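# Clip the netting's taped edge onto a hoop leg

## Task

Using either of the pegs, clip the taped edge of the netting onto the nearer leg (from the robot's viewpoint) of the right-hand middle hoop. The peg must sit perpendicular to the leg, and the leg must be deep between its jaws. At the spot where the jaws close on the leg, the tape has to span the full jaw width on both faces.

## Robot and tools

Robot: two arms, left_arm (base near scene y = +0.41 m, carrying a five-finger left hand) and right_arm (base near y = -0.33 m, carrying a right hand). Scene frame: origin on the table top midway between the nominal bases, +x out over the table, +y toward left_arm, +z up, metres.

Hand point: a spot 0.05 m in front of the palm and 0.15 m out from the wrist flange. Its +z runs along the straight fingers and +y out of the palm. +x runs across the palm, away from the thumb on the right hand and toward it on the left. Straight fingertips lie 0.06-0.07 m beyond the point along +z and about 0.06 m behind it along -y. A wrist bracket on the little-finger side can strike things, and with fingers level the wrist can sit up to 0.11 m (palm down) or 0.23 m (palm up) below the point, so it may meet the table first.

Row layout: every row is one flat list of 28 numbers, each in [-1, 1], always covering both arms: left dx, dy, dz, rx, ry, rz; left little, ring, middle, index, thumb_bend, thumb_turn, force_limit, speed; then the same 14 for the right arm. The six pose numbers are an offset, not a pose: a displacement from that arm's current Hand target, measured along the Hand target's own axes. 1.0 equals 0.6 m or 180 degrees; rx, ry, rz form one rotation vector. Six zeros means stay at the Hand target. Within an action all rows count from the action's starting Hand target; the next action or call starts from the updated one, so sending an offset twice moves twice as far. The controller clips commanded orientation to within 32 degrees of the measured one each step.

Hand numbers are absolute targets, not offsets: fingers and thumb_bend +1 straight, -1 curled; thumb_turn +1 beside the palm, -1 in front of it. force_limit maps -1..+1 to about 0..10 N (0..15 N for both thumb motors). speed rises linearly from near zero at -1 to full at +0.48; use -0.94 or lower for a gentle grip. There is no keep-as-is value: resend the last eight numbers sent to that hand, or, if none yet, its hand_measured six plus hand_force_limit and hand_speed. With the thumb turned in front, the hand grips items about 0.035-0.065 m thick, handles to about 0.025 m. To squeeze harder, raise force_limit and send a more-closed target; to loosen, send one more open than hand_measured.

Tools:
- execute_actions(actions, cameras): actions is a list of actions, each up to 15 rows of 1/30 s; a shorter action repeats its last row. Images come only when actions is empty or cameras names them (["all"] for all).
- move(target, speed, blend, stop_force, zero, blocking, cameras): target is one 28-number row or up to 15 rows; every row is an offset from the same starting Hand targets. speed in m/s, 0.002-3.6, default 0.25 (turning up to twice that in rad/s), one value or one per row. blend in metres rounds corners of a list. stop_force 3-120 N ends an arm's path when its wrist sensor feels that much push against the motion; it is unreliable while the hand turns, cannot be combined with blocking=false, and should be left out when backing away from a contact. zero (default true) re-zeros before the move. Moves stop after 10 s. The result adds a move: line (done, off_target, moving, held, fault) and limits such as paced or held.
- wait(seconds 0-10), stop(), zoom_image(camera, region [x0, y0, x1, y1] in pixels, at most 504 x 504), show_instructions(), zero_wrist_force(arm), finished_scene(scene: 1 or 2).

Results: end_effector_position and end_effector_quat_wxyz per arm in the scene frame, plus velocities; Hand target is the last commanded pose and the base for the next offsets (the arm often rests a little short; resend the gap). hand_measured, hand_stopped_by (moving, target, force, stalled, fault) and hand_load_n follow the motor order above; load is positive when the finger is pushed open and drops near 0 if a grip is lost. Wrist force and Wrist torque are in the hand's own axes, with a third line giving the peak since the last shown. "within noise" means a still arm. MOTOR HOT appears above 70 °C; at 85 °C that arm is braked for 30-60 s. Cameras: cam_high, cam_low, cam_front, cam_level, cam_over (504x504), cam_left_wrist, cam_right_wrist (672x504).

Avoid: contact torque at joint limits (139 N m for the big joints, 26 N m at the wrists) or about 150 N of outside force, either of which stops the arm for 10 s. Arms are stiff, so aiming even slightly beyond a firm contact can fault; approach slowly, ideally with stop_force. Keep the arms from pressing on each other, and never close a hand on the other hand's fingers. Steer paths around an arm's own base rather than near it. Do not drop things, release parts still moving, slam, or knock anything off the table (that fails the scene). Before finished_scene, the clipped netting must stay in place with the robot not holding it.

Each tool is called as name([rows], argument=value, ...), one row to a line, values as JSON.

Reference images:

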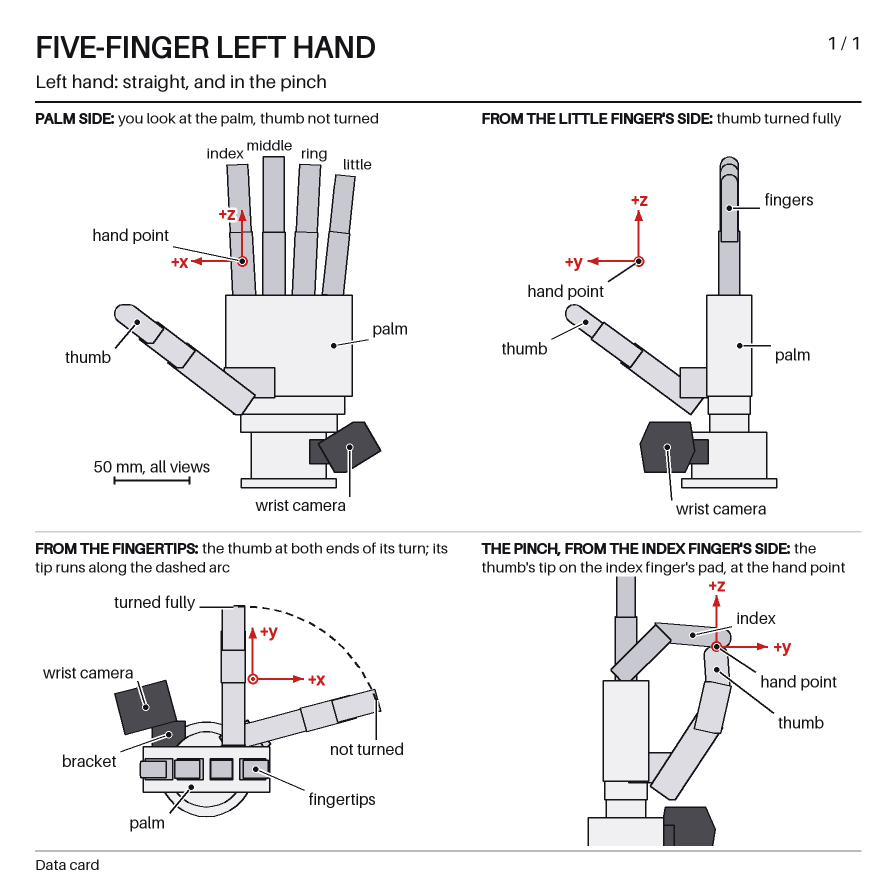

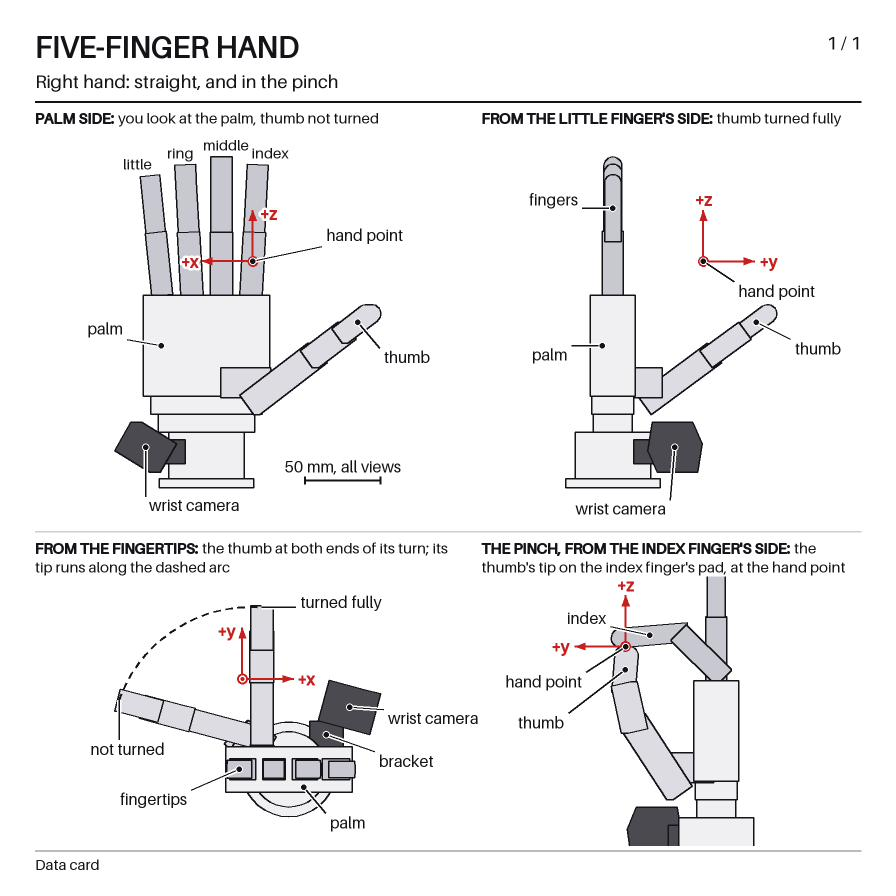

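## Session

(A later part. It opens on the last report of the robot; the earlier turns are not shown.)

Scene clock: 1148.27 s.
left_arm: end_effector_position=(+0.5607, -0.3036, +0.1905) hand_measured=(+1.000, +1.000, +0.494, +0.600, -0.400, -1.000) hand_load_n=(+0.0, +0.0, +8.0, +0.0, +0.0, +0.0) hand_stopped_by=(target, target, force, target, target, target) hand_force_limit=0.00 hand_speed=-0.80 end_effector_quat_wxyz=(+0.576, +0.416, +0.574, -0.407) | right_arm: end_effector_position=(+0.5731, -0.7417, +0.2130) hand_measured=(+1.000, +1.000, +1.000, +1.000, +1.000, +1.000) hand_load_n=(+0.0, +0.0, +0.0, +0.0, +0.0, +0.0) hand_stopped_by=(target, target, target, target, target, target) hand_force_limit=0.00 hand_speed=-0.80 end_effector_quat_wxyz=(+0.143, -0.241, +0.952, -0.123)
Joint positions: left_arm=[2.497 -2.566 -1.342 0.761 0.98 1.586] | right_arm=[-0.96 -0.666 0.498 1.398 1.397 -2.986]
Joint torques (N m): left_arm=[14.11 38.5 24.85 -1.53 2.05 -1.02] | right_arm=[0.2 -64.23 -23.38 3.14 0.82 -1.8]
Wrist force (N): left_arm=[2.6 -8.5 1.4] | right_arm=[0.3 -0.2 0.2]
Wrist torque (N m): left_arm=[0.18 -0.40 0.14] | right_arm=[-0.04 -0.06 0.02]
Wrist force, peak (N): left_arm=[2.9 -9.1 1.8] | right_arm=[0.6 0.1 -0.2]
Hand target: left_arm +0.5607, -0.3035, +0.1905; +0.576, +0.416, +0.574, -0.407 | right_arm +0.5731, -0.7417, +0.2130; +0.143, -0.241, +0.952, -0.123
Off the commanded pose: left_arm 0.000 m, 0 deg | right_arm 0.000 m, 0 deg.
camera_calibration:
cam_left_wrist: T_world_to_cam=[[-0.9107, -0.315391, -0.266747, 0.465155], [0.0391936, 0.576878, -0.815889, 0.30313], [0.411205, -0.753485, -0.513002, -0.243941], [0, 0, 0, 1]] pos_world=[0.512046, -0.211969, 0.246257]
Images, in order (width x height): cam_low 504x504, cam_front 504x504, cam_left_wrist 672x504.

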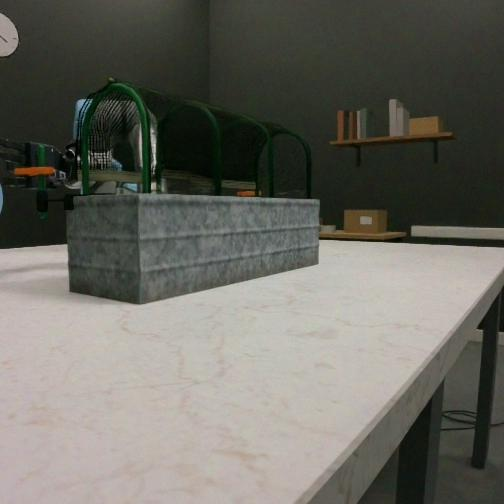

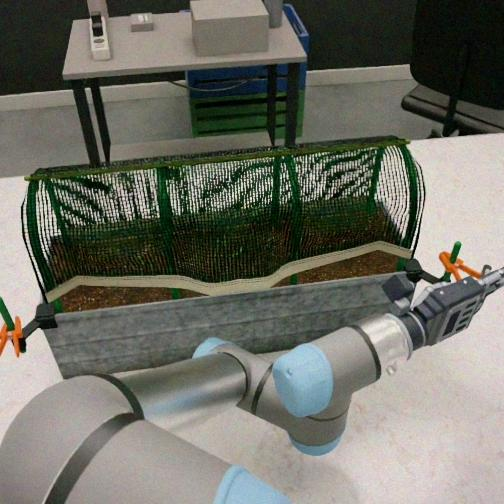

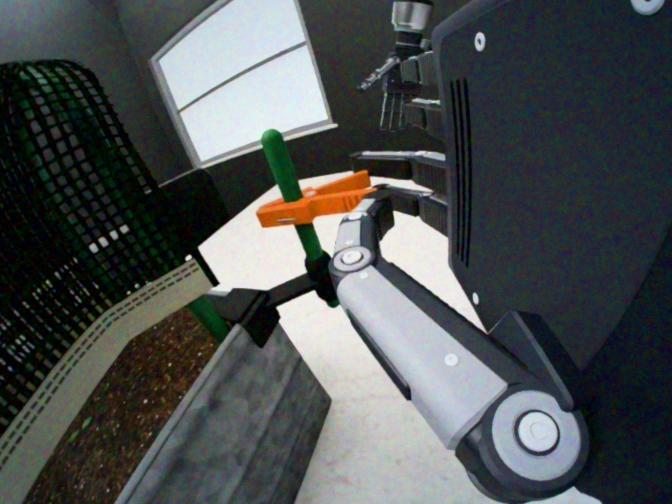

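execute_actions([
  [[0, 0, 0, 0, 0, 0, 1, 1, 0.1, 0.6, -0.4, -1, 1.0, -0.85, 0, 0, 0, 0, 0, 0, 1, 1, 1, 1, 1, 1, 0.0, -0.8]],
], cameras=["cam_front", "cam_left_wrist", "cam_low"])

zoom_image(camera="cam_left_wrist", region=[230, 130, 440, 280])

zoom_image(camera="cam_front", region=[424, 220, 504, 320])

Scene clock: 1166.63 s.
left_arm: end_effector_position=(+0.5607, -0.3035, +0.1905) hand_measured=(+1.000, +1.000, +0.484, +0.600, -0.400, -1.000) hand_load_n=(+0.0, +0.0, +10.5, +0.0, +0.0, +0.0) hand_stopped_by=(target, target, force, target, target, target) hand_force_limit=1.00 hand_speed=-0.85 end_effector_quat_wxyz=(+0.576, +0.416, +0.574, -0.407) | right_arm: end_effector_position=(+0.5731, -0.7417, +0.2130) hand_measured=(+1.000, +1.000, +1.000, +1.000, +1.000, +1.000) hand_load_n=(+0.0, +0.0, +0.5, +0.0, +0.0, +0.0) hand_stopped_by=(target, target, target, target, target, target) hand_force_limit=0.00 hand_speed=-0.80 end_effector_quat_wxyz=(+0.143, -0.241, +0.952, -0.123)
Joint positions: left_arm=[2.497 -2.566 -1.342 0.761 0.98 1.586] | right_arm=[-0.96 -0.666 0.498 1.398 1.397 -2.986]
Joint torques (N m): left_arm=[15.62 39.75 24.22 -1.18 1.02 -0.88] | right_arm=[0.49 -64.6 -22.97 3.06 0.88 -1.9]
Wrist force (N): left_arm=[2.6 -11.8 2.4] | right_arm=[0.1 -0.1 0.1]
Wrist torque (N m): left_arm=[0.16 -0.43 0.21] | right_arm=[-0.03 -0.01 0.00]
Wrist force, peak (N): left_arm=[2.4 -11.9 2.6] | right_arm=[0.5 -0.2 -0.2]
Hand target: left_arm +0.5607, -0.3035, +0.1905; +0.576, +0.416, +0.574, -0.407 | right_arm +0.5731, -0.7417, +0.2130; +0.143, -0.241, +0.952, -0.123
Off the commanded pose: left_arm 0.000 m, 0 deg | right_arm 0.000 m, 0 deg.
camera_calibration:
cam_left_wrist: T_world_to_cam=[[-0.910662, -0.315459, -0.266795, 0.465224], [0.0391932, 0.576881, -0.815887, 0.303126], [0.411288, -0.753454, -0.51298, -0.244023], [0, 0, 0, 1]] pos_world=[0.512145, -0.211969, 0.246257]
Images, in order (width x height): cam_low 504x504, cam_front 504x504, cam_left_wrist 672x504.

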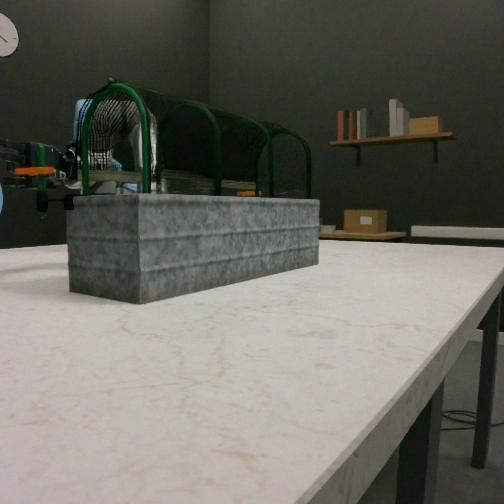

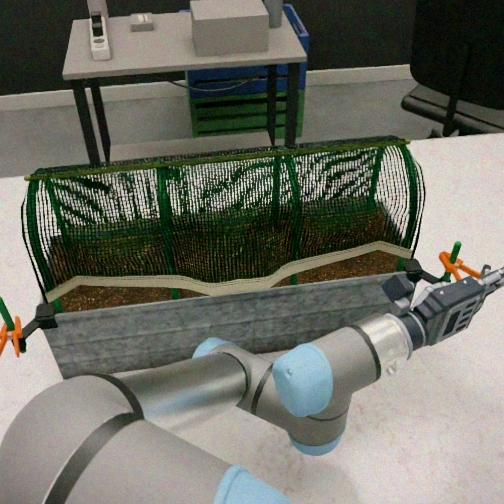

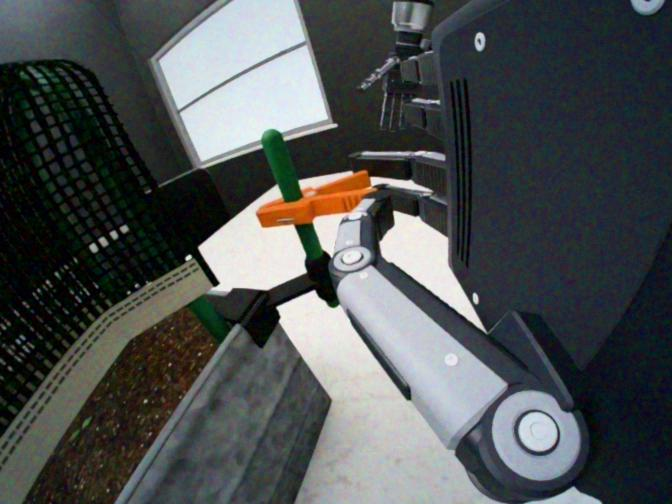

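Scaled by 2.400 from the camera's 672x504 image, which has a finer 960x720 frame.

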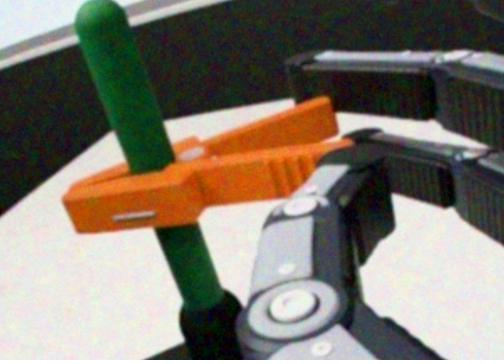

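Scaled by 5.040.

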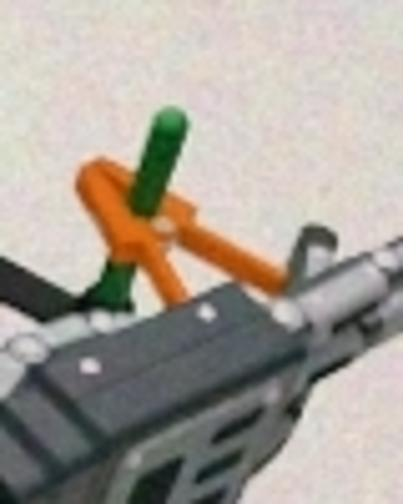

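execute_actions([
  [[0, 0, 0, 0, 0, 0, 1, 1, 0.6, 0.6, -0.4, -1, 1.0, -0.6, 0, 0, 0, 0, 0, 0, 1, 1, 1, 1, 1, 1, 0.0, -0.8]],
])

move(target=[0, 0, -0.012, -0.1, 0, 0, 1, 1, 0.6, 0.6, -0.4, -1, 1.0, -0.6, 0, 0, 0, 0, 0, 0, 1, 1, 1, 1, 1, 1, 0.0, -0.8], speed=0.1, cameras=["cam_front", "cam_left_wrist", "cam_low"])

zoom_image(camera="cam_left_wrist", region=[230, 130, 440, 280])

zoom_image(camera="cam_front", region=[424, 220, 504, 320])

Scene clock: 1197.60 s.
left_arm: end_effector_position=(+0.5608, -0.3035, +0.1905) hand_measured=(+1.000, +1.000, +0.600, +0.600, -0.400, -1.000) hand_load_n=(+0.0, +0.0, +0.0, +0.0, +0.0, +0.0) hand_stopped_by=(target, target, target, target, target, target) hand_force_limit=1.00 hand_speed=-0.60 end_effector_quat_wxyz=(+0.576, +0.416, +0.574, -0.407) | right_arm: end_effector_position=(+0.5731, -0.7417, +0.2130) hand_measured=(+1.000, +1.000, +1.000, +1.000, +1.000, +1.000) hand_load_n=(+0.0, -0.5, +0.0, +0.0, +0.0, +0.0) hand_stopped_by=(target, target, target, target, target, target) hand_force_limit=0.00 hand_speed=-0.80 end_effector_quat_wxyz=(+0.143, -0.241, +0.952, -0.123)
Joint positions: left_arm=[2.497 -2.566 -1.342 0.761 0.98 1.586] | right_arm=[-0.96 -0.666 0.498 1.398 1.397 -2.986]
Joint torques (N m): left_arm=[-5.92 40.04 24.12 -0.64 1.24 -0.91] | right_arm=[0.87 -64.35 -23.31 3.06 0.95 -1.85]
Wrist force (N): left_arm=[3.3 0.1 -1.9] | right_arm=[0.1 0.1 -0.2]
Wrist torque (N m): left_arm=[0.12 -0.45 -0.01] | right_arm=[0.03 -0.01 0.01]
Wrist force, peak (N): left_arm=[2.5 -11.7 3.0] | right_arm=[0.4 0.0 -0.3]
Hand target: left_arm +0.5607, -0.3035, +0.1905; +0.576, +0.416, +0.574, -0.407 | right_arm +0.5731, -0.7417, +0.2130; +0.143, -0.241, +0.952, -0.123
Off the commanded pose: left_arm 0.000 m, 0 deg | right_arm 0.000 m, 0 deg.

Scene clock: 1199.80 s.
left_arm: end_effector_position=(+0.5584, -0.2967, +0.1905) hand_measured=(+1.000, +1.000, +0.602, +0.600, -0.400, -1.000) hand_load_n=(+0.0, +0.0, +13.5, +0.0, +0.0, +0.5) hand_stopped_by=(target, target, target, target, target, target) hand_force_limit=1.00 hand_speed=-0.60 end_effector_quat_wxyz=(+0.634, +0.321, +0.630, -0.313) | right_arm: end_effector_position=(+0.5731, -0.7417, +0.2130) hand_measured=(+1.000, +1.000, +1.000, +1.000, +1.000, +1.000) hand_load_n=(+0.0, +0.0, +0.0, +0.0, +0.0, +0.0) hand_stopped_by=(target, target, target, target, target, target) hand_force_limit=0.00 hand_speed=-0.80 end_effector_quat_wxyz=(+0.143, -0.241, +0.952, -0.123)
Joint positions: left_arm=[2.378 -2.566 -1.345 0.769 1.413 1.584] | right_arm=[-0.96 -0.666 0.498 1.398 1.397 -2.986]
Joint torques (N m): left_arm=[8.08 39.26 23.78 -1.62 7.21 -0.7] | right_arm=[-0.15 -64.57 -22.89 3.08 0.98 -1.86]
Wrist force (N): left_arm=[2.1 -17.7 0.5] | right_arm=[0.3 0.0 -0.1]
Wrist torque (N m): left_arm=[0.30 -0.41 0.35] | right_arm=[0.00 -0.05 0.01]
Wrist force, peak (N): left_arm=[1.3 -29.8 2.5] | right_arm=[0.3 0.4 0.2]
Hand target: left_arm +0.5584, -0.2967, +0.1905; +0.634, +0.321, +0.630, -0.313 | right_arm +0.5731, -0.7417, +0.2130; +0.143, -0.241, +0.952, -0.123
Off the commanded pose: left_arm 0.000 m, 0 deg | right_arm 0.000 m, 0 deg.
move: done
camera_calibration:
cam_left_wrist: T_world_to_cam=[[-0.767979, -0.581964, -0.267444, 0.306656], [-0.138451, 0.558545, -0.817838, 0.39338], [0.625331, -0.591055, -0.509524, -0.309902], [0, 0, 0, 1]] pos_world=[0.483761, -0.224427, 0.245832]
Images, in order (width x height): cam_low 504x504, cam_front 504x504, cam_left_wrist 672x504.

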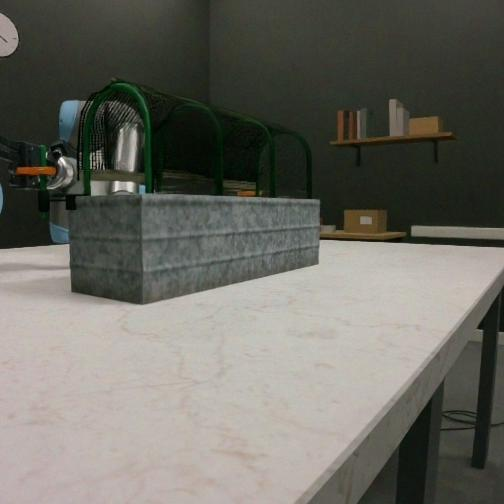

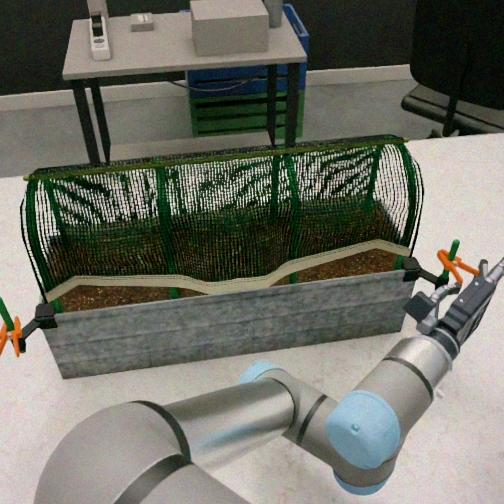

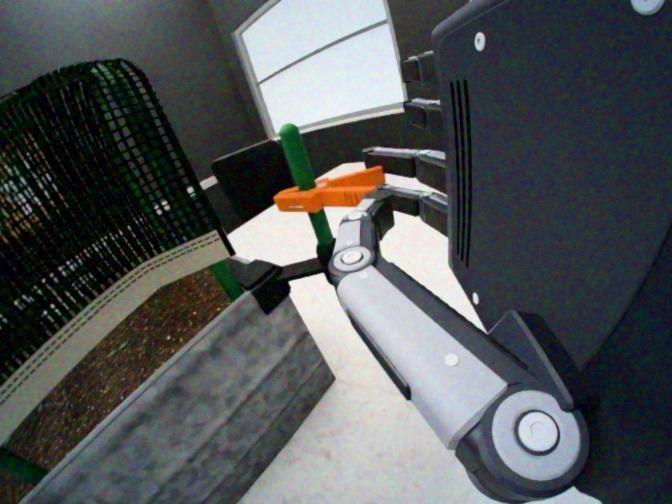

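Scaled by 2.400 from the camera's 672x504 image, which has a finer 960x720 frame.

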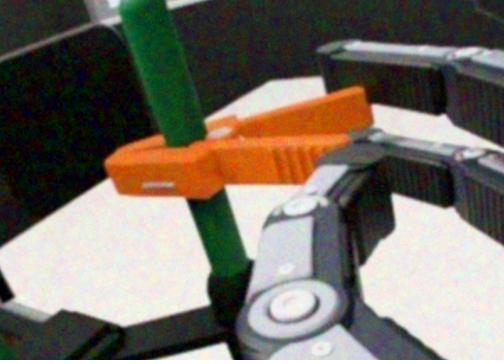

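Scaled by 5.040.

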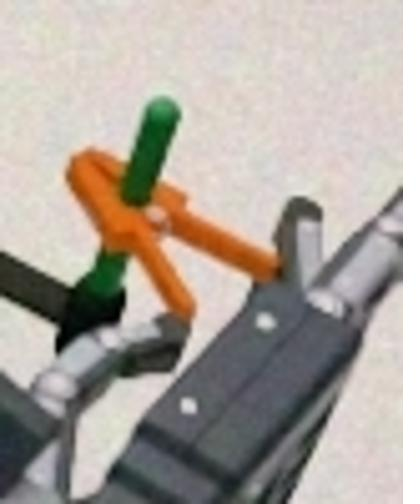

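execute_actions([
  [[0, 0, 0, 0, 0, 0, 1, 1, 0.75, 0.6, -0.4, -1, 1.0, -0.6, 0, 0, 0, 0, 0, 0, 1, 1, 1, 1, 1, 1, 0.0, -0.8]],
])

move(target=[0, 0.001, 0.0085, 0.0667, 0, 0, 1, 1, 0.75, 0.6, -0.48, -1, 1.0, -0.6, 0, 0, 0, 0, 0, 0, 1, 1, 1, 1, 1, 1, 0.0, -0.8], speed=0.08, cameras=["cam_front", "cam_left_wrist", "cam_low"])

zoom_image(camera="cam_left_wrist", region=[230, 130, 440, 280])

zoom_image(camera="cam_front", region=[424, 220, 504, 320])

Scene clock: 1296.30 s.
left_arm: end_effector_position=(+0.5584, -0.2967, +0.1905) hand_measured=(+1.000, +1.000, +0.750, +0.600, -0.400, -1.000) hand_load_n=(+0.0, +0.0, -0.5, +0.0, +0.0, +0.0) hand_stopped_by=(target, target, target, target, target, target) hand_force_limit=1.00 hand_speed=-0.60 end_effector_quat_wxyz=(+0.634, +0.321, +0.630, -0.313) | right_arm: end_effector_position=(+0.5731, -0.7417, +0.2130) hand_measured=(+1.000, +1.000, +1.000, +1.000, +1.000, +1.000) hand_load_n=(+0.0, -0.5, -0.5, +0.0, +0.0, +0.0) hand_stopped_by=(target, target, target, target, target, target) hand_force_limit=0.00 hand_speed=-0.80 end_effector_quat_wxyz=(+0.143, -0.241, +0.952, -0.123)
Joint positions: left_arm=[2.378 -2.566 -1.345 0.769 1.413 1.584] | right_arm=[-0.96 -0.666 0.498 1.398 1.397 -2.986]
Joint torques (N m): left_arm=[3.28 41.27 24.28 -0.63 -2.35 1.24] | right_arm=[0.56 -65.1 -24.25 3.22 0.8 -1.91]
Wrist force (N): left_arm=[2.9 -0.1 -1.9] | right_arm=[0.3 0.1 0.0]
Wrist torque (N m): left_arm=[0.09 -0.39 0.05] | right_arm=[0.01 -0.04 0.02]
Wrist force, peak (N): left_arm=[2.1 -17.9 0.8] | right_arm=[0.5 0.0 0.3]
Hand target: left_arm +0.5584, -0.2967, +0.1905; +0.634, +0.321, +0.630, -0.313 | right_arm +0.5731, -0.7417, +0.2130; +0.143, -0.241, +0.952, -0.123
Off the commanded pose: left_arm 0.000 m, 0 deg | right_arm 0.000 m, 0 deg.

Scene clock: 1298.20 s.
left_arm: end_effector_position=(+0.5619, -0.3004, +0.1905) hand_measured=(+1.000, +1.000, +0.750, +0.600, -0.480, -1.000) hand_load_n=(+0.0, +0.0, +0.0, +0.0, +0.0, +0.0) hand_stopped_by=(target, target, target, target, target, target) hand_force_limit=1.00 hand_speed=-0.60 end_effector_quat_wxyz=(+0.597, +0.385, +0.594, -0.377) | right_arm: end_effector_position=(+0.5731, -0.7417, +0.2130) hand_measured=(+1.000, +1.000, +1.000, +1.000, +1.000, +1.000) hand_load_n=(+0.0, +0.0, +0.0, +0.0, +0.0, +0.0) hand_stopped_by=(target, target, target, target, target, target) hand_force_limit=0.00 hand_speed=-0.80 end_effector_quat_wxyz=(+0.143, -0.241, +0.952, -0.123)
Joint positions: left_arm=[2.462 -2.56 -1.356 0.771 1.12 1.585] | right_arm=[-0.96 -0.666 0.498 1.398 1.397 -2.986]
Joint torques (N m): left_arm=[7.35 39.17 23.87 -1.69 -2.38 1.6] | right_arm=[0.87 -64.6 -23.34 3.25 0.75 -1.93]
Wrist force (N): left_arm=[3.1 -0.1 -2.3] | right_arm=[0.1 0.0 0.2]
Wrist torque (N m): left_arm=[0.12 -0.43 -0.05] | right_arm=[-0.02 -0.01 0.00]
Wrist force, peak (N): left_arm=[3.3 0.1 -2.2] | right_arm=[0.4 0.3 0.2]
Hand target: left_arm +0.5619, -0.3004, +0.1905; +0.597, +0.386, +0.594, -0.377 | right_arm +0.5731, -0.7417, +0.2130; +0.143, -0.241, +0.952, -0.123
Off the commanded pose: left_arm 0.000 m, 0 deg | right_arm 0.000 m, 0 deg.
move: done
camera_calibration:
cam_left_wrist: T_world_to_cam=[[-0.872419, -0.409311, -0.267114, 0.417703], [-0.0207082, 0.57698, -0.816496, 0.335096], [0.48832, -0.706795, -0.511844, -0.271624], [0, 0, 0, 1]] pos_world=[0.503991, -0.214356, 0.246149]
Images, in order (width x height): cam_low 504x504, cam_front 504x504, cam_left_wrist 672x504.

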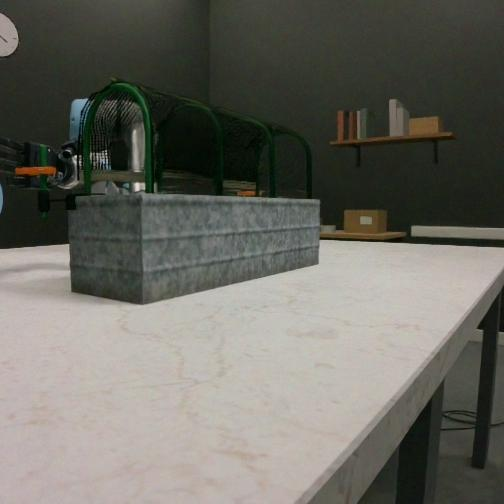

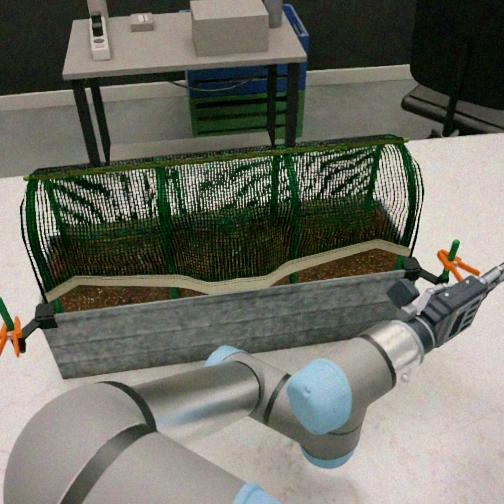

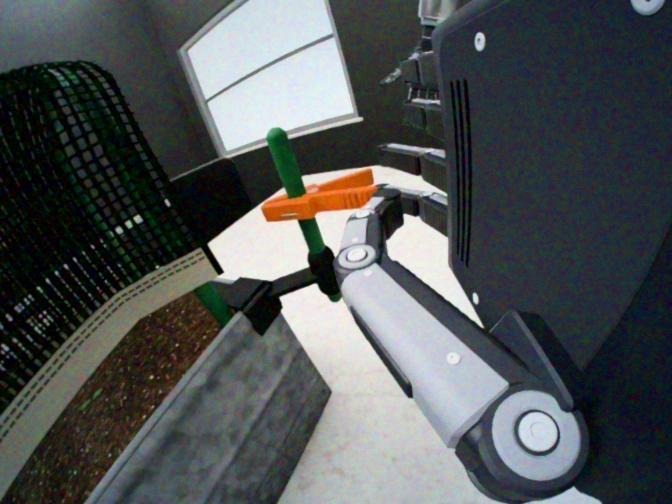

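Scaled by 2.400 from the camera's 672x504 image, which has a finer 960x720 frame.

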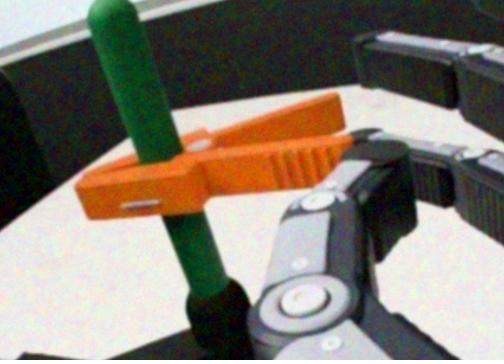

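Scaled by 5.040.

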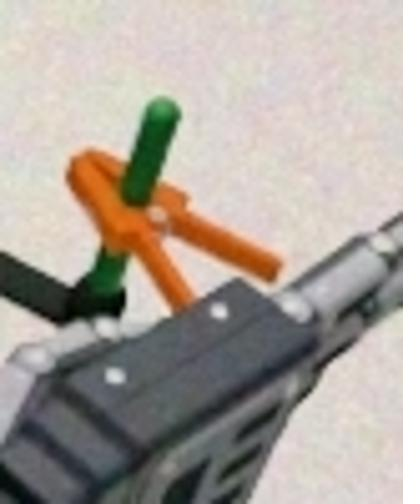

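move(target=[0, 0.0075, 0.002, 0, 0, 0, 1, 1, 0.75, 0.6, -0.48, -1, 1.0, -0.6, 0, 0, 0, 0, 0, 0, 1, 1, 1, 1, 1, 1, 0.0, -0.8], speed=0.05)

execute_actions([
  [[0, 0, 0, 0, 0, 0, 1, 1, 0.35, 0.6, -0.48, -1, 0.6, -0.85, 0, 0, 0, 0, 0, 0, 1, 1, 1, 1, 1, 1, 0.0, -0.8]],
], cameras=["cam_front", "cam_left_wrist", "cam_low"])

zoom_image(camera="cam_left_wrist", region=[230, 130, 440, 280])

zoom_image(camera="cam_front", region=[424, 220, 504, 320])

Scene clock: 1308.80 s.
left_arm: end_effector_position=(+0.5664, -0.2997, +0.1905) hand_measured=(+1.000, +1.000, +0.750, +0.600, -0.480, -1.000) hand_load_n=(+0.0, -0.5, +0.0, +0.0, +0.0, +0.0) hand_stopped_by=(target, target, target, target, target, target) hand_force_limit=1.00 hand_speed=-0.60 end_effector_quat_wxyz=(+0.597, +0.386, +0.594, -0.377) | right_arm: end_effector_position=(+0.5731, -0.7417, +0.2130) hand_measured=(+1.000, +1.000, +1.000, +1.000, +1.000, +1.000) hand_load_n=(+0.0, +0.0, +0.0, +0.0, +0.0, +0.0) hand_stopped_by=(target, target, target, target, target, target) hand_force_limit=0.00 hand_speed=-0.80 end_effector_quat_wxyz=(+0.143, -0.241, +0.952, -0.123)
Joint positions: left_arm=[2.467 -2.564 -1.347 0.766 1.114 1.585] | right_arm=[-0.96 -0.666 0.498 1.398 1.397 -2.986]
Joint torques (N m): left_arm=[5.81 37.5 22.22 -1.73 -2.07 1.67] | right_arm=[0.31 -64.95 -24.04 3.17 0.9 -2.07]
Wrist force (N): left_arm=[3.2 -0.1 -2.2] | right_arm=[0.3 0.1 0.1]
Wrist torque (N m): left_arm=[0.12 -0.43 -0.05] | right_arm=[0.00 -0.05 0.02]
Wrist force, peak (N): left_arm=[3.3 0.1 -2.4] | right_arm=[0.3 0.1 -0.4]
Hand target: left_arm +0.5665, -0.2997, +0.1905; +0.597, +0.386, +0.594, -0.377 | right_arm +0.5731, -0.7417, +0.2130; +0.143, -0.241, +0.952, -0.123
Off the commanded pose: left_arm 0.000 m, 0 deg | right_arm 0.000 m, 0 deg.
move: done

Scene clock: 1309.50 s.
left_arm: end_effector_position=(+0.5665, -0.2997, +0.1905) hand_measured=(+1.000, +1.000, +0.574, +0.600, -0.480, -1.000) hand_load_n=(+0.0, +0.0, +9.5, +0.0, +0.0, +0.0) hand_stopped_by=(target, target, force, target, target, target) hand_force_limit=0.60 hand_speed=-0.85 end_effector_quat_wxyz=(+0.597, +0.386, +0.594, -0.377) | right_arm: end_effector_position=(+0.5731, -0.7417, +0.2130) hand_measured=(+1.000, +1.000, +1.000, +1.000, +1.000, +1.000) hand_load_n=(+0.0, +0.0, +0.0, +0.0, +0.0, +0.0) hand_stopped_by=(target, target, target, target, target, target) hand_force_limit=0.00 hand_speed=-0.80 end_effector_quat_wxyz=(+0.143, -0.241, +0.952, -0.123)
Joint positions: left_arm=[2.467 -2.564 -1.347 0.766 1.114 1.585] | right_arm=[-0.96 -0.666 0.498 1.398 1.397 -2.986]
Joint torques (N m): left_arm=[7.37 39.61 24.11 -1.58 4.25 1.7] | right_arm=[-0.44 -63.76 -23.89 3.18 1.02 -1.95]
Wrist force (N): left_arm=[2.6 -10.6 1.3] | right_arm=[0.3 0.1 0.2]
Wrist torque (N m): left_arm=[0.24 -0.41 0.12] | right_arm=[0.00 -0.05 0.02]
Wrist force, peak (N): left_arm=[2.4 -11.3 1.8] | right_arm=[0.3 0.5 -0.1]
Hand target: left_arm +0.5665, -0.2997, +0.1905; +0.597, +0.386, +0.594, -0.377 | right_arm +0.5731, -0.7417, +0.2130; +0.143, -0.241, +0.952, -0.123
Off the commanded pose: left_arm 0.000 m, 0 deg | right_arm 0.000 m, 0 deg.
camera_calibration:
cam_left_wrist: T_world_to_cam=[[-0.872594, -0.408917, -0.267147, 0.422213], [-0.02043, 0.577008, -0.816483, 0.334729], [0.48802, -0.707, -0.511847, -0.273216], [0, 0, 0, 1]] pos_world=[0.508593, -0.213655, 0.246249]
Images, in order (width x height): cam_low 504x504, cam_front 504x504, cam_left_wrist 672x504.

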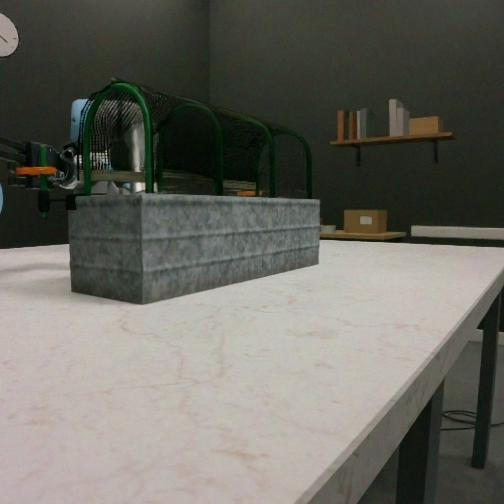

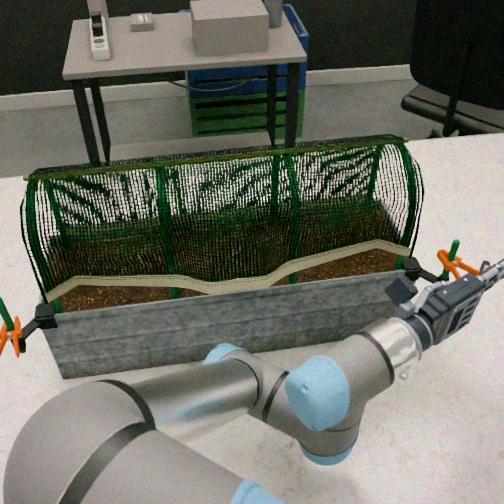

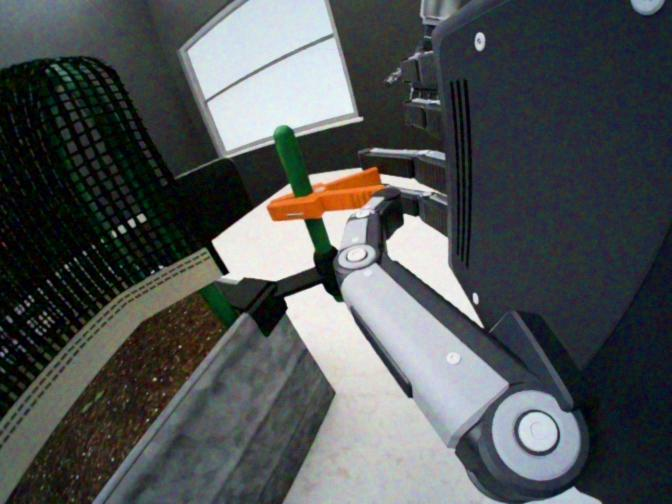

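Scaled by 2.400 from the camera's 672x504 image, which has a finer 960x720 frame.

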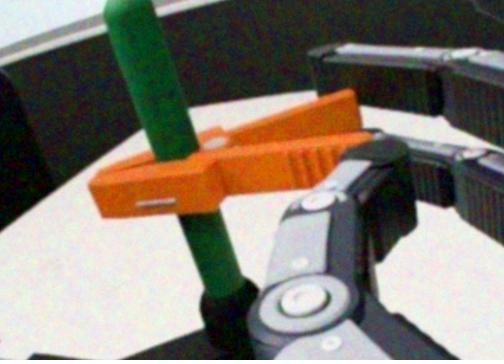

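Scaled by 5.040.

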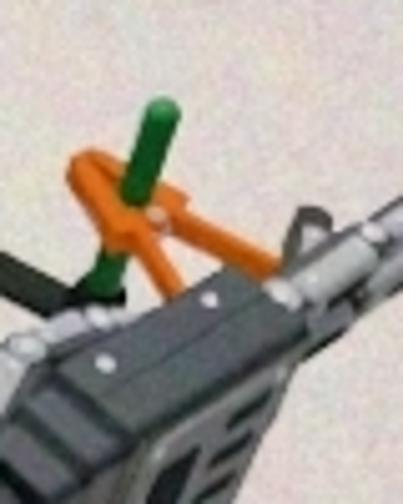

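execute_actions([
  [[0, 0, 0, 0, 0, 0, 1, 1, 0.75, 0.6, -0.3, -1, 1.0, -0.5, 0, 0, 0, 0, 0, 0, 1, 1, 1, 1, 1, 1, 0.0, -0.8]],
])

move(target=[0, 0, 0.01, 0, 0, 0, 1, 1, 0.75, 0.6, -0.3, -1, 1.0, -0.5, 0, 0, 0, 0, 0, 0, 1, 1, 1, 1, 1, 1, 0.0, -0.8], speed=0.05, cameras=["cam_front", "cam_left_wrist", "cam_low"])

zoom_image(camera="cam_left_wrist", region=[230, 130, 440, 280])

zoom_image(camera="cam_front", region=[424, 220, 504, 320])

Scene clock: 1347.63 s.
left_arm: end_effector_position=(+0.5666, -0.2996, +0.1905) hand_measured=(+1.000, +1.000, +0.750, +0.600, -0.300, -1.000) hand_load_n=(+0.0, +0.0, +0.0, -0.5, +0.0, +0.5) hand_stopped_by=(target, target, target, target, target, target) hand_force_limit=1.00 hand_speed=-0.50 end_effector_quat_wxyz=(+0.597, +0.386, +0.594, -0.377) | right_arm: end_effector_position=(+0.5731, -0.7417, +0.2130) hand_measured=(+1.000, +1.000, +1.000, +1.000, +1.000, +1.000) hand_load_n=(+0.5, +0.0, +0.0, +0.0, +0.0, +0.0) hand_stopped_by=(target, target, target, target, target, target) hand_force_limit=0.00 hand_speed=-0.80 end_effector_quat_wxyz=(+0.143, -0.241, +0.952, -0.123)
Joint positions: left_arm=[2.467 -2.564 -1.347 0.766 1.114 1.585] | right_arm=[-0.96 -0.666 0.498 1.398 1.397 -2.986]
Joint torques (N m): left_arm=[-6.02 39.81 24.37 -1.36 -2.31 1.52] | right_arm=[-0.29 -64.59 -23.98 3.16 0.98 -2.13]
Wrist force (N): left_arm=[2.9 0.0 -2.0] | right_arm=[0.2 -0.5 0.0]
Wrist torque (N m): left_arm=[0.11 -0.39 -0.07] | right_arm=[-0.07 -0.03 0.00]
Wrist force, peak (N): left_arm=[2.3 -11.3 1.8] | right_arm=[0.5 -0.2 0.0]
Hand target: left_arm +0.5665, -0.2997, +0.1905; +0.597, +0.386, +0.594, -0.377 | right_arm +0.5731, -0.7417, +0.2130; +0.143, -0.241, +0.952, -0.123
Off the commanded pose: left_arm 0.000 m, 0 deg | right_arm 0.000 m, 0 deg.

Scene clock: 1348.47 s.
left_arm: end_effector_position=(+0.5690, -0.3050, +0.1905) hand_measured=(+1.000, +1.000, +0.750, +0.600, -0.300, -1.000) hand_load_n=(+0.0, +0.0, +0.0, +0.0, +0.0, +0.0) hand_stopped_by=(target, target, target, target, target, target) hand_force_limit=1.00 hand_speed=-0.50 end_effector_quat_wxyz=(+0.597, +0.386, +0.594, -0.377) | right_arm: end_effector_position=(+0.5731, -0.7417, +0.2130) hand_measured=(+1.000, +1.000, +1.000, +1.000, +1.000, +1.000) hand_load_n=(+0.0, +0.0, +0.0, +0.0, +0.0, +0.0) hand_stopped_by=(target, target, target, target, target, target) hand_force_limit=0.00 hand_speed=-0.80 end_effector_quat_wxyz=(+0.143, -0.241, +0.952, -0.123)
Joint positions: left_arm=[2.463 -2.574 -1.324 0.753 1.118 1.585] | right_arm=[-0.96 -0.666 0.498 1.398 1.397 -2.986]
Joint torques (N m): left_arm=[-8.12 39.84 25.17 -1.47 2.35 0.98] | right_arm=[1.06 -64.86 -25.6 3.29 0.93 -2.11]
Wrist force (N): left_arm=[3.0 0.1 -2.1] | right_arm=[0.6 0.0 -0.1]
Wrist torque (N m): left_arm=[0.13 -0.41 -0.07] | right_arm=[0.01 -0.09 0.04]
Wrist force, peak (N): left_arm=[3.3 -0.1 -2.0] | right_arm=[0.6 0.0 -0.1]
Hand target: left_arm +0.5691, -0.3051, +0.1905; +0.597, +0.386, +0.594, -0.377 | right_arm +0.5731, -0.7417, +0.2130; +0.143, -0.241, +0.952, -0.123
Off the commanded pose: left_arm 0.000 m, 0 deg | right_arm 0.000 m, 0 deg.
move: done
camera_calibration:
cam_left_wrist: T_world_to_cam=[[-0.872486, -0.409119, -0.267189, 0.422137], [-0.0205299, 0.577011, -0.816478, 0.337889], [0.488208, -0.706881, -0.511833, -0.278256], [0, 0, 0, 1]] pos_world=[0.511092, -0.218955, 0.246249]
Images, in order (width x height): cam_low 504x504, cam_front 504x504, cam_left_wrist 672x504.

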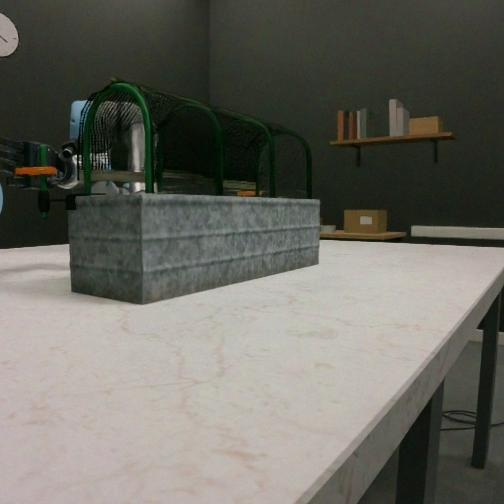

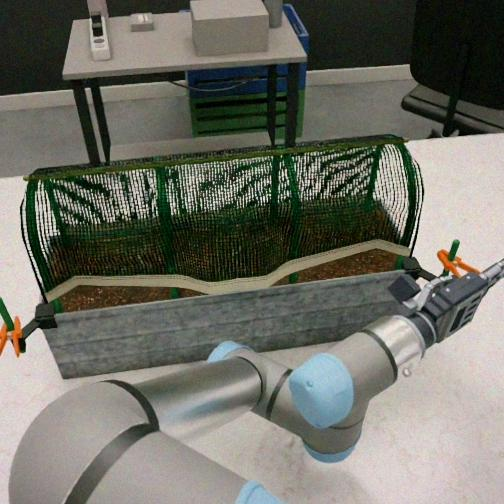

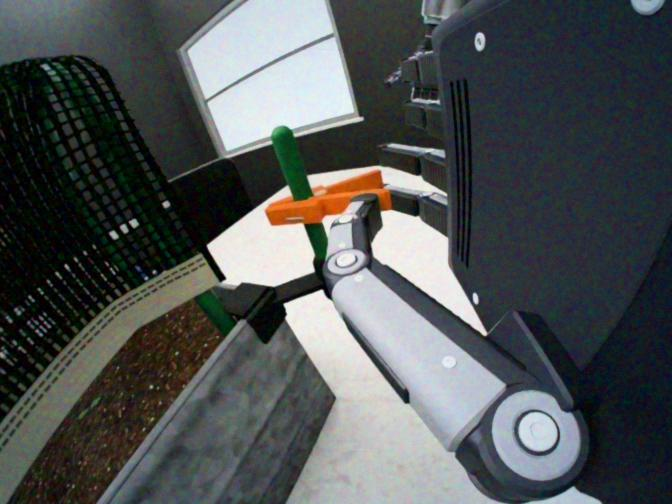

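Scaled by 2.400 from the camera's 672x504 image, which has a finer 960x720 frame.

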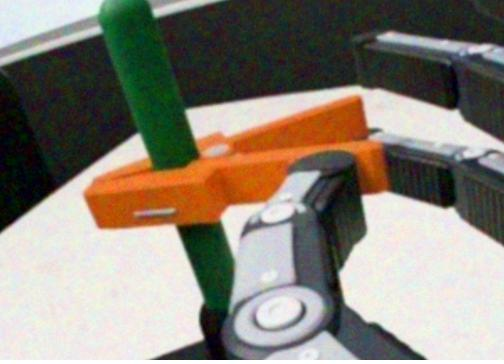

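Scaled by 5.040.

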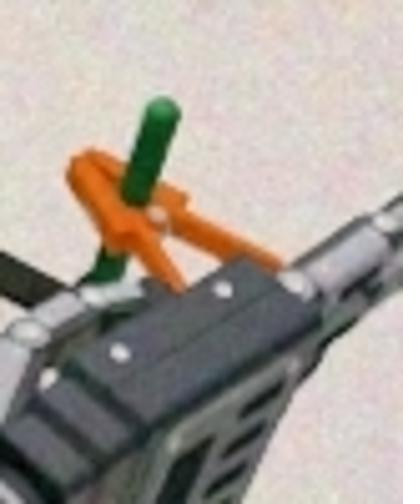

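execute_actions([
  [[0, 0, 0, 0, 0, 0, 1, 1, 0.3, 0.6, -0.3, -1, 0.8, -0.85, 0, 0, 0, 0, 0, 0, 1, 1, 1, 1, 1, 1, 0.0, -0.8]],
], cameras=["cam_front", "cam_left_wrist", "cam_low"])

zoom_image(camera="cam_left_wrist", region=[230, 130, 440, 280])

zoom_image(camera="cam_front", region=[424, 220, 504, 320])

Scene clock: 1357.10 s.
left_arm: end_effector_position=(+0.5689, -0.3052, +0.1905) hand_measured=(+1.000, +1.000, +0.504, +0.600, -0.300, -1.000) hand_load_n=(+0.0, +0.0, +10.5, +0.0, +0.0, +0.0) hand_stopped_by=(target, target, force, target, target, target) hand_force_limit=0.80 hand_speed=-0.85 end_effector_quat_wxyz=(+0.597, +0.386, +0.594, -0.377) | right_arm: end_effector_position=(+0.5731, -0.7417, +0.2130) hand_measured=(+1.000, +1.000, +1.000, +1.000, +1.000, +1.000) hand_load_n=(+0.0, +0.0, +0.0, +0.0, +0.0, +0.0) hand_stopped_by=(target, target, target, target, target, target) hand_force_limit=0.00 hand_speed=-0.80 end_effector_quat_wxyz=(+0.143, -0.241, +0.952, -0.123)
Joint positions: left_arm=[2.463 -2.575 -1.323 0.753 1.118 1.585] | right_arm=[-0.96 -0.666 0.498 1.398 1.397 -2.986]
Joint torques (N m): left_arm=[16.07 40.21 24.61 -1.45 2.08 -0.58] | right_arm=[0.03 -64.55 -24.23 3.23 0.92 -2.06]
Wrist force (N): left_arm=[2.3 -14.2 2.5] | right_arm=[0.1 0.0 0.0]
Wrist torque (N m): left_arm=[0.11 -0.40 0.19] | right_arm=[0.00 -0.02 0.01]
Wrist force, peak (N): left_arm=[2.0 -14.8 2.6] | right_arm=[0.4 0.0 -0.2]
Hand target: left_arm +0.5691, -0.3051, +0.1905; +0.597, +0.386, +0.594, -0.377 | right_arm +0.5731, -0.7417, +0.2130; +0.143, -0.241, +0.952, -0.123
Off the commanded pose: left_arm 0.000 m, 0 deg | right_arm 0.000 m, 0 deg.
camera_calibration:
cam_left_wrist: T_world_to_cam=[[-0.872594, -0.408917, -0.267147, 0.422058], [-0.02043, 0.577008, -0.816483, 0.337952], [0.48802, -0.707, -0.511847, -0.278275], [0, 0, 0, 1]] pos_world=[0.510993, -0.219155, 0.246249]
Images, in order (width x height): cam_low 504x504, cam_front 504x504, cam_left_wrist 672x504.

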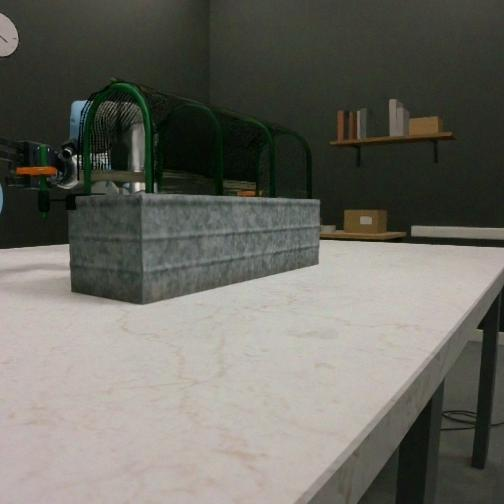

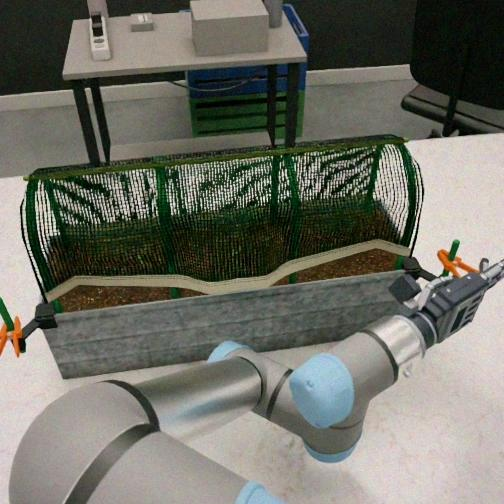

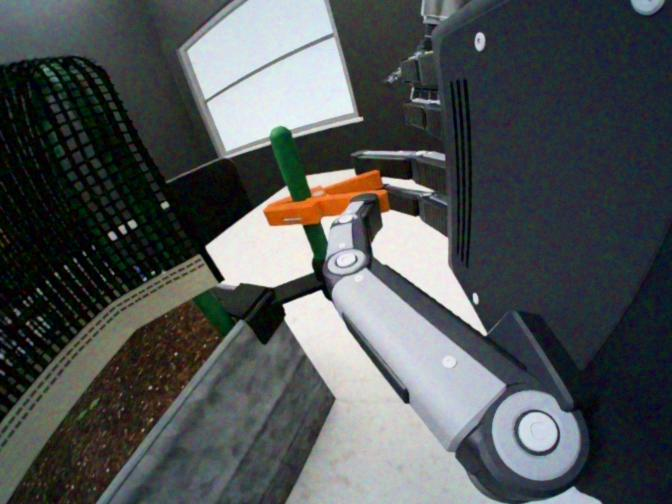

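Scaled by 2.400 from the camera's 672x504 image, which has a finer 960x720 frame.

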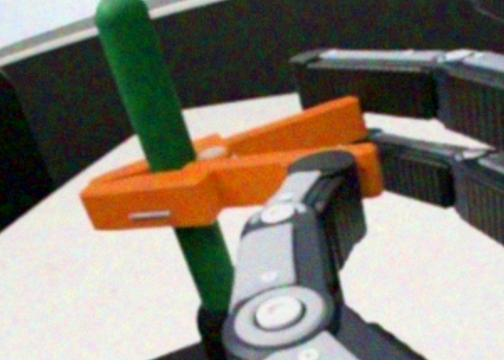

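Scaled by 5.040.

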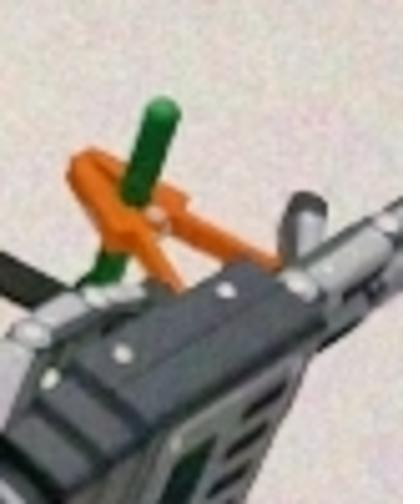

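execute_actions([
  [[0, -0.004, 0, 0, 0, 0, 1, 1, 0.3, 0.6, -0.3, -1, 0.8, -0.85, 0, 0, 0, 0, 0, 0, 1, 1, 1, 1, 1, 1, 0.0, -0.8]],
])

execute_actions([
  [[0, 0, 0, 0, 0, 0, 1, 1, 0.25, 0.6, -0.3, -1, 1.0, -0.85, 0, 0, 0, 0, 0, 0, 1, 1, 1, 1, 1, 1, 0.0, -0.8]],
])

Scene clock: 1360.93 s.
left_arm: end_effector_position=(+0.5669, -0.3061, +0.1905) hand_measured=(+1.000, +1.000, +0.504, +0.600, -0.300, -1.000) hand_load_n=(+0.0, +0.0, +4.5, +0.0, +2.0, +0.5) hand_stopped_by=(target, target, force, target, target, target) hand_force_limit=0.80 hand_speed=-0.85 end_effector_quat_wxyz=(+0.597, +0.386, +0.594, -0.377) | right_arm: end_effector_position=(+0.5731, -0.7417, +0.2130) hand_measured=(+1.000, +1.000, +1.000, +1.000, +1.000, +1.000) hand_load_n=(+0.0, +0.0, +0.0, +0.0, +0.0, +0.0) hand_stopped_by=(target, target, target, target, target, target) hand_force_limit=0.00 hand_speed=-0.80 end_effector_quat_wxyz=(+0.143, -0.241, +0.952, -0.123)
Joint positions: left_arm=[2.46 -2.574 -1.326 0.754 1.122 1.585] | right_arm=[-0.96 -0.666 0.498 1.398 1.397 -2.986]
Joint torques (N m): left_arm=[-3.91 61.07 5.78 3.98 3.25 -0.67] | right_arm=[-0.15 -64.64 -24.8 3.18 0.88 -2.16]
Wrist force (N): left_arm=[2.9 -2.9 0.5] | right_arm=[0.2 -0.1 -0.4]
Wrist torque (N m): left_arm=[0.12 -0.40 -0.01] | right_arm=[0.01 -0.02 0.01]
Wrist force, peak (N): left_arm=[2.4 -15.1 2.5] | right_arm=[0.2 0.0 -0.4]
Hand target: left_arm +0.5669, -0.3061, +0.1905; +0.597, +0.386, +0.594, -0.377 | right_arm +0.5731, -0.7417, +0.2130; +0.143, -0.241, +0.952, -0.123
Off the commanded pose: left_arm 0.000 m, 0 deg | right_arm 0.000 m, 0 deg.

Scene clock: 1361.63 s.
left_arm: end_effector_position=(+0.5668, -0.3061, +0.1905) hand_measured=(+1.000, +1.000, +0.468, +0.600, -0.298, -1.000) hand_load_n=(+0.0, +0.0, +12.0, +0.0, +5.0, +0.5) hand_stopped_by=(target, target, force, target, target, target) hand_force_limit=1.00 hand_speed=-0.85 end_effector_quat_wxyz=(+0.597, +0.386, +0.594, -0.377) | right_arm: end_effector_position=(+0.5731, -0.7417, +0.2130) hand_measured=(+1.000, +1.000, +1.000, +1.000, +1.000, +1.000) hand_load_n=(+0.0, +0.0, +0.0, +0.0, +0.0, +0.0) hand_stopped_by=(target, target, target, target, target, target) hand_force_limit=0.00 hand_speed=-0.80 end_effector_quat_wxyz=(+0.143, -0.241, +0.952, -0.123)
Joint positions: left_arm=[2.46 -2.574 -1.326 0.754 1.122 1.585] | right_arm=[-0.96 -0.666 0.498 1.398 1.397 -2.986]
Joint torques (N m): left_arm=[13.83 59.49 5.56 3.57 3.36 -0.75] | right_arm=[0.23 -63.58 -24.51 3.22 0.93 -2.23]
Wrist force (N): left_arm=[2.3 -9.2 2.9] | right_arm=[0.0 0.3 -0.1]
Wrist torque (N m): left_arm=[0.18 -0.35 0.09] | right_arm=[0.05 0.01 0.00]
Wrist force, peak (N): left_arm=[2.5 -9.9 3.4] | right_arm=[0.3 0.1 -0.4]
Hand target: left_arm +0.5669, -0.3061, +0.1905; +0.597, +0.386, +0.594, -0.377 | right_arm +0.5731, -0.7417, +0.2130; +0.143, -0.241, +0.952, -0.123
Off the commanded pose: left_arm 0.000 m, 0 deg | right_arm 0.000 m, 0 deg.


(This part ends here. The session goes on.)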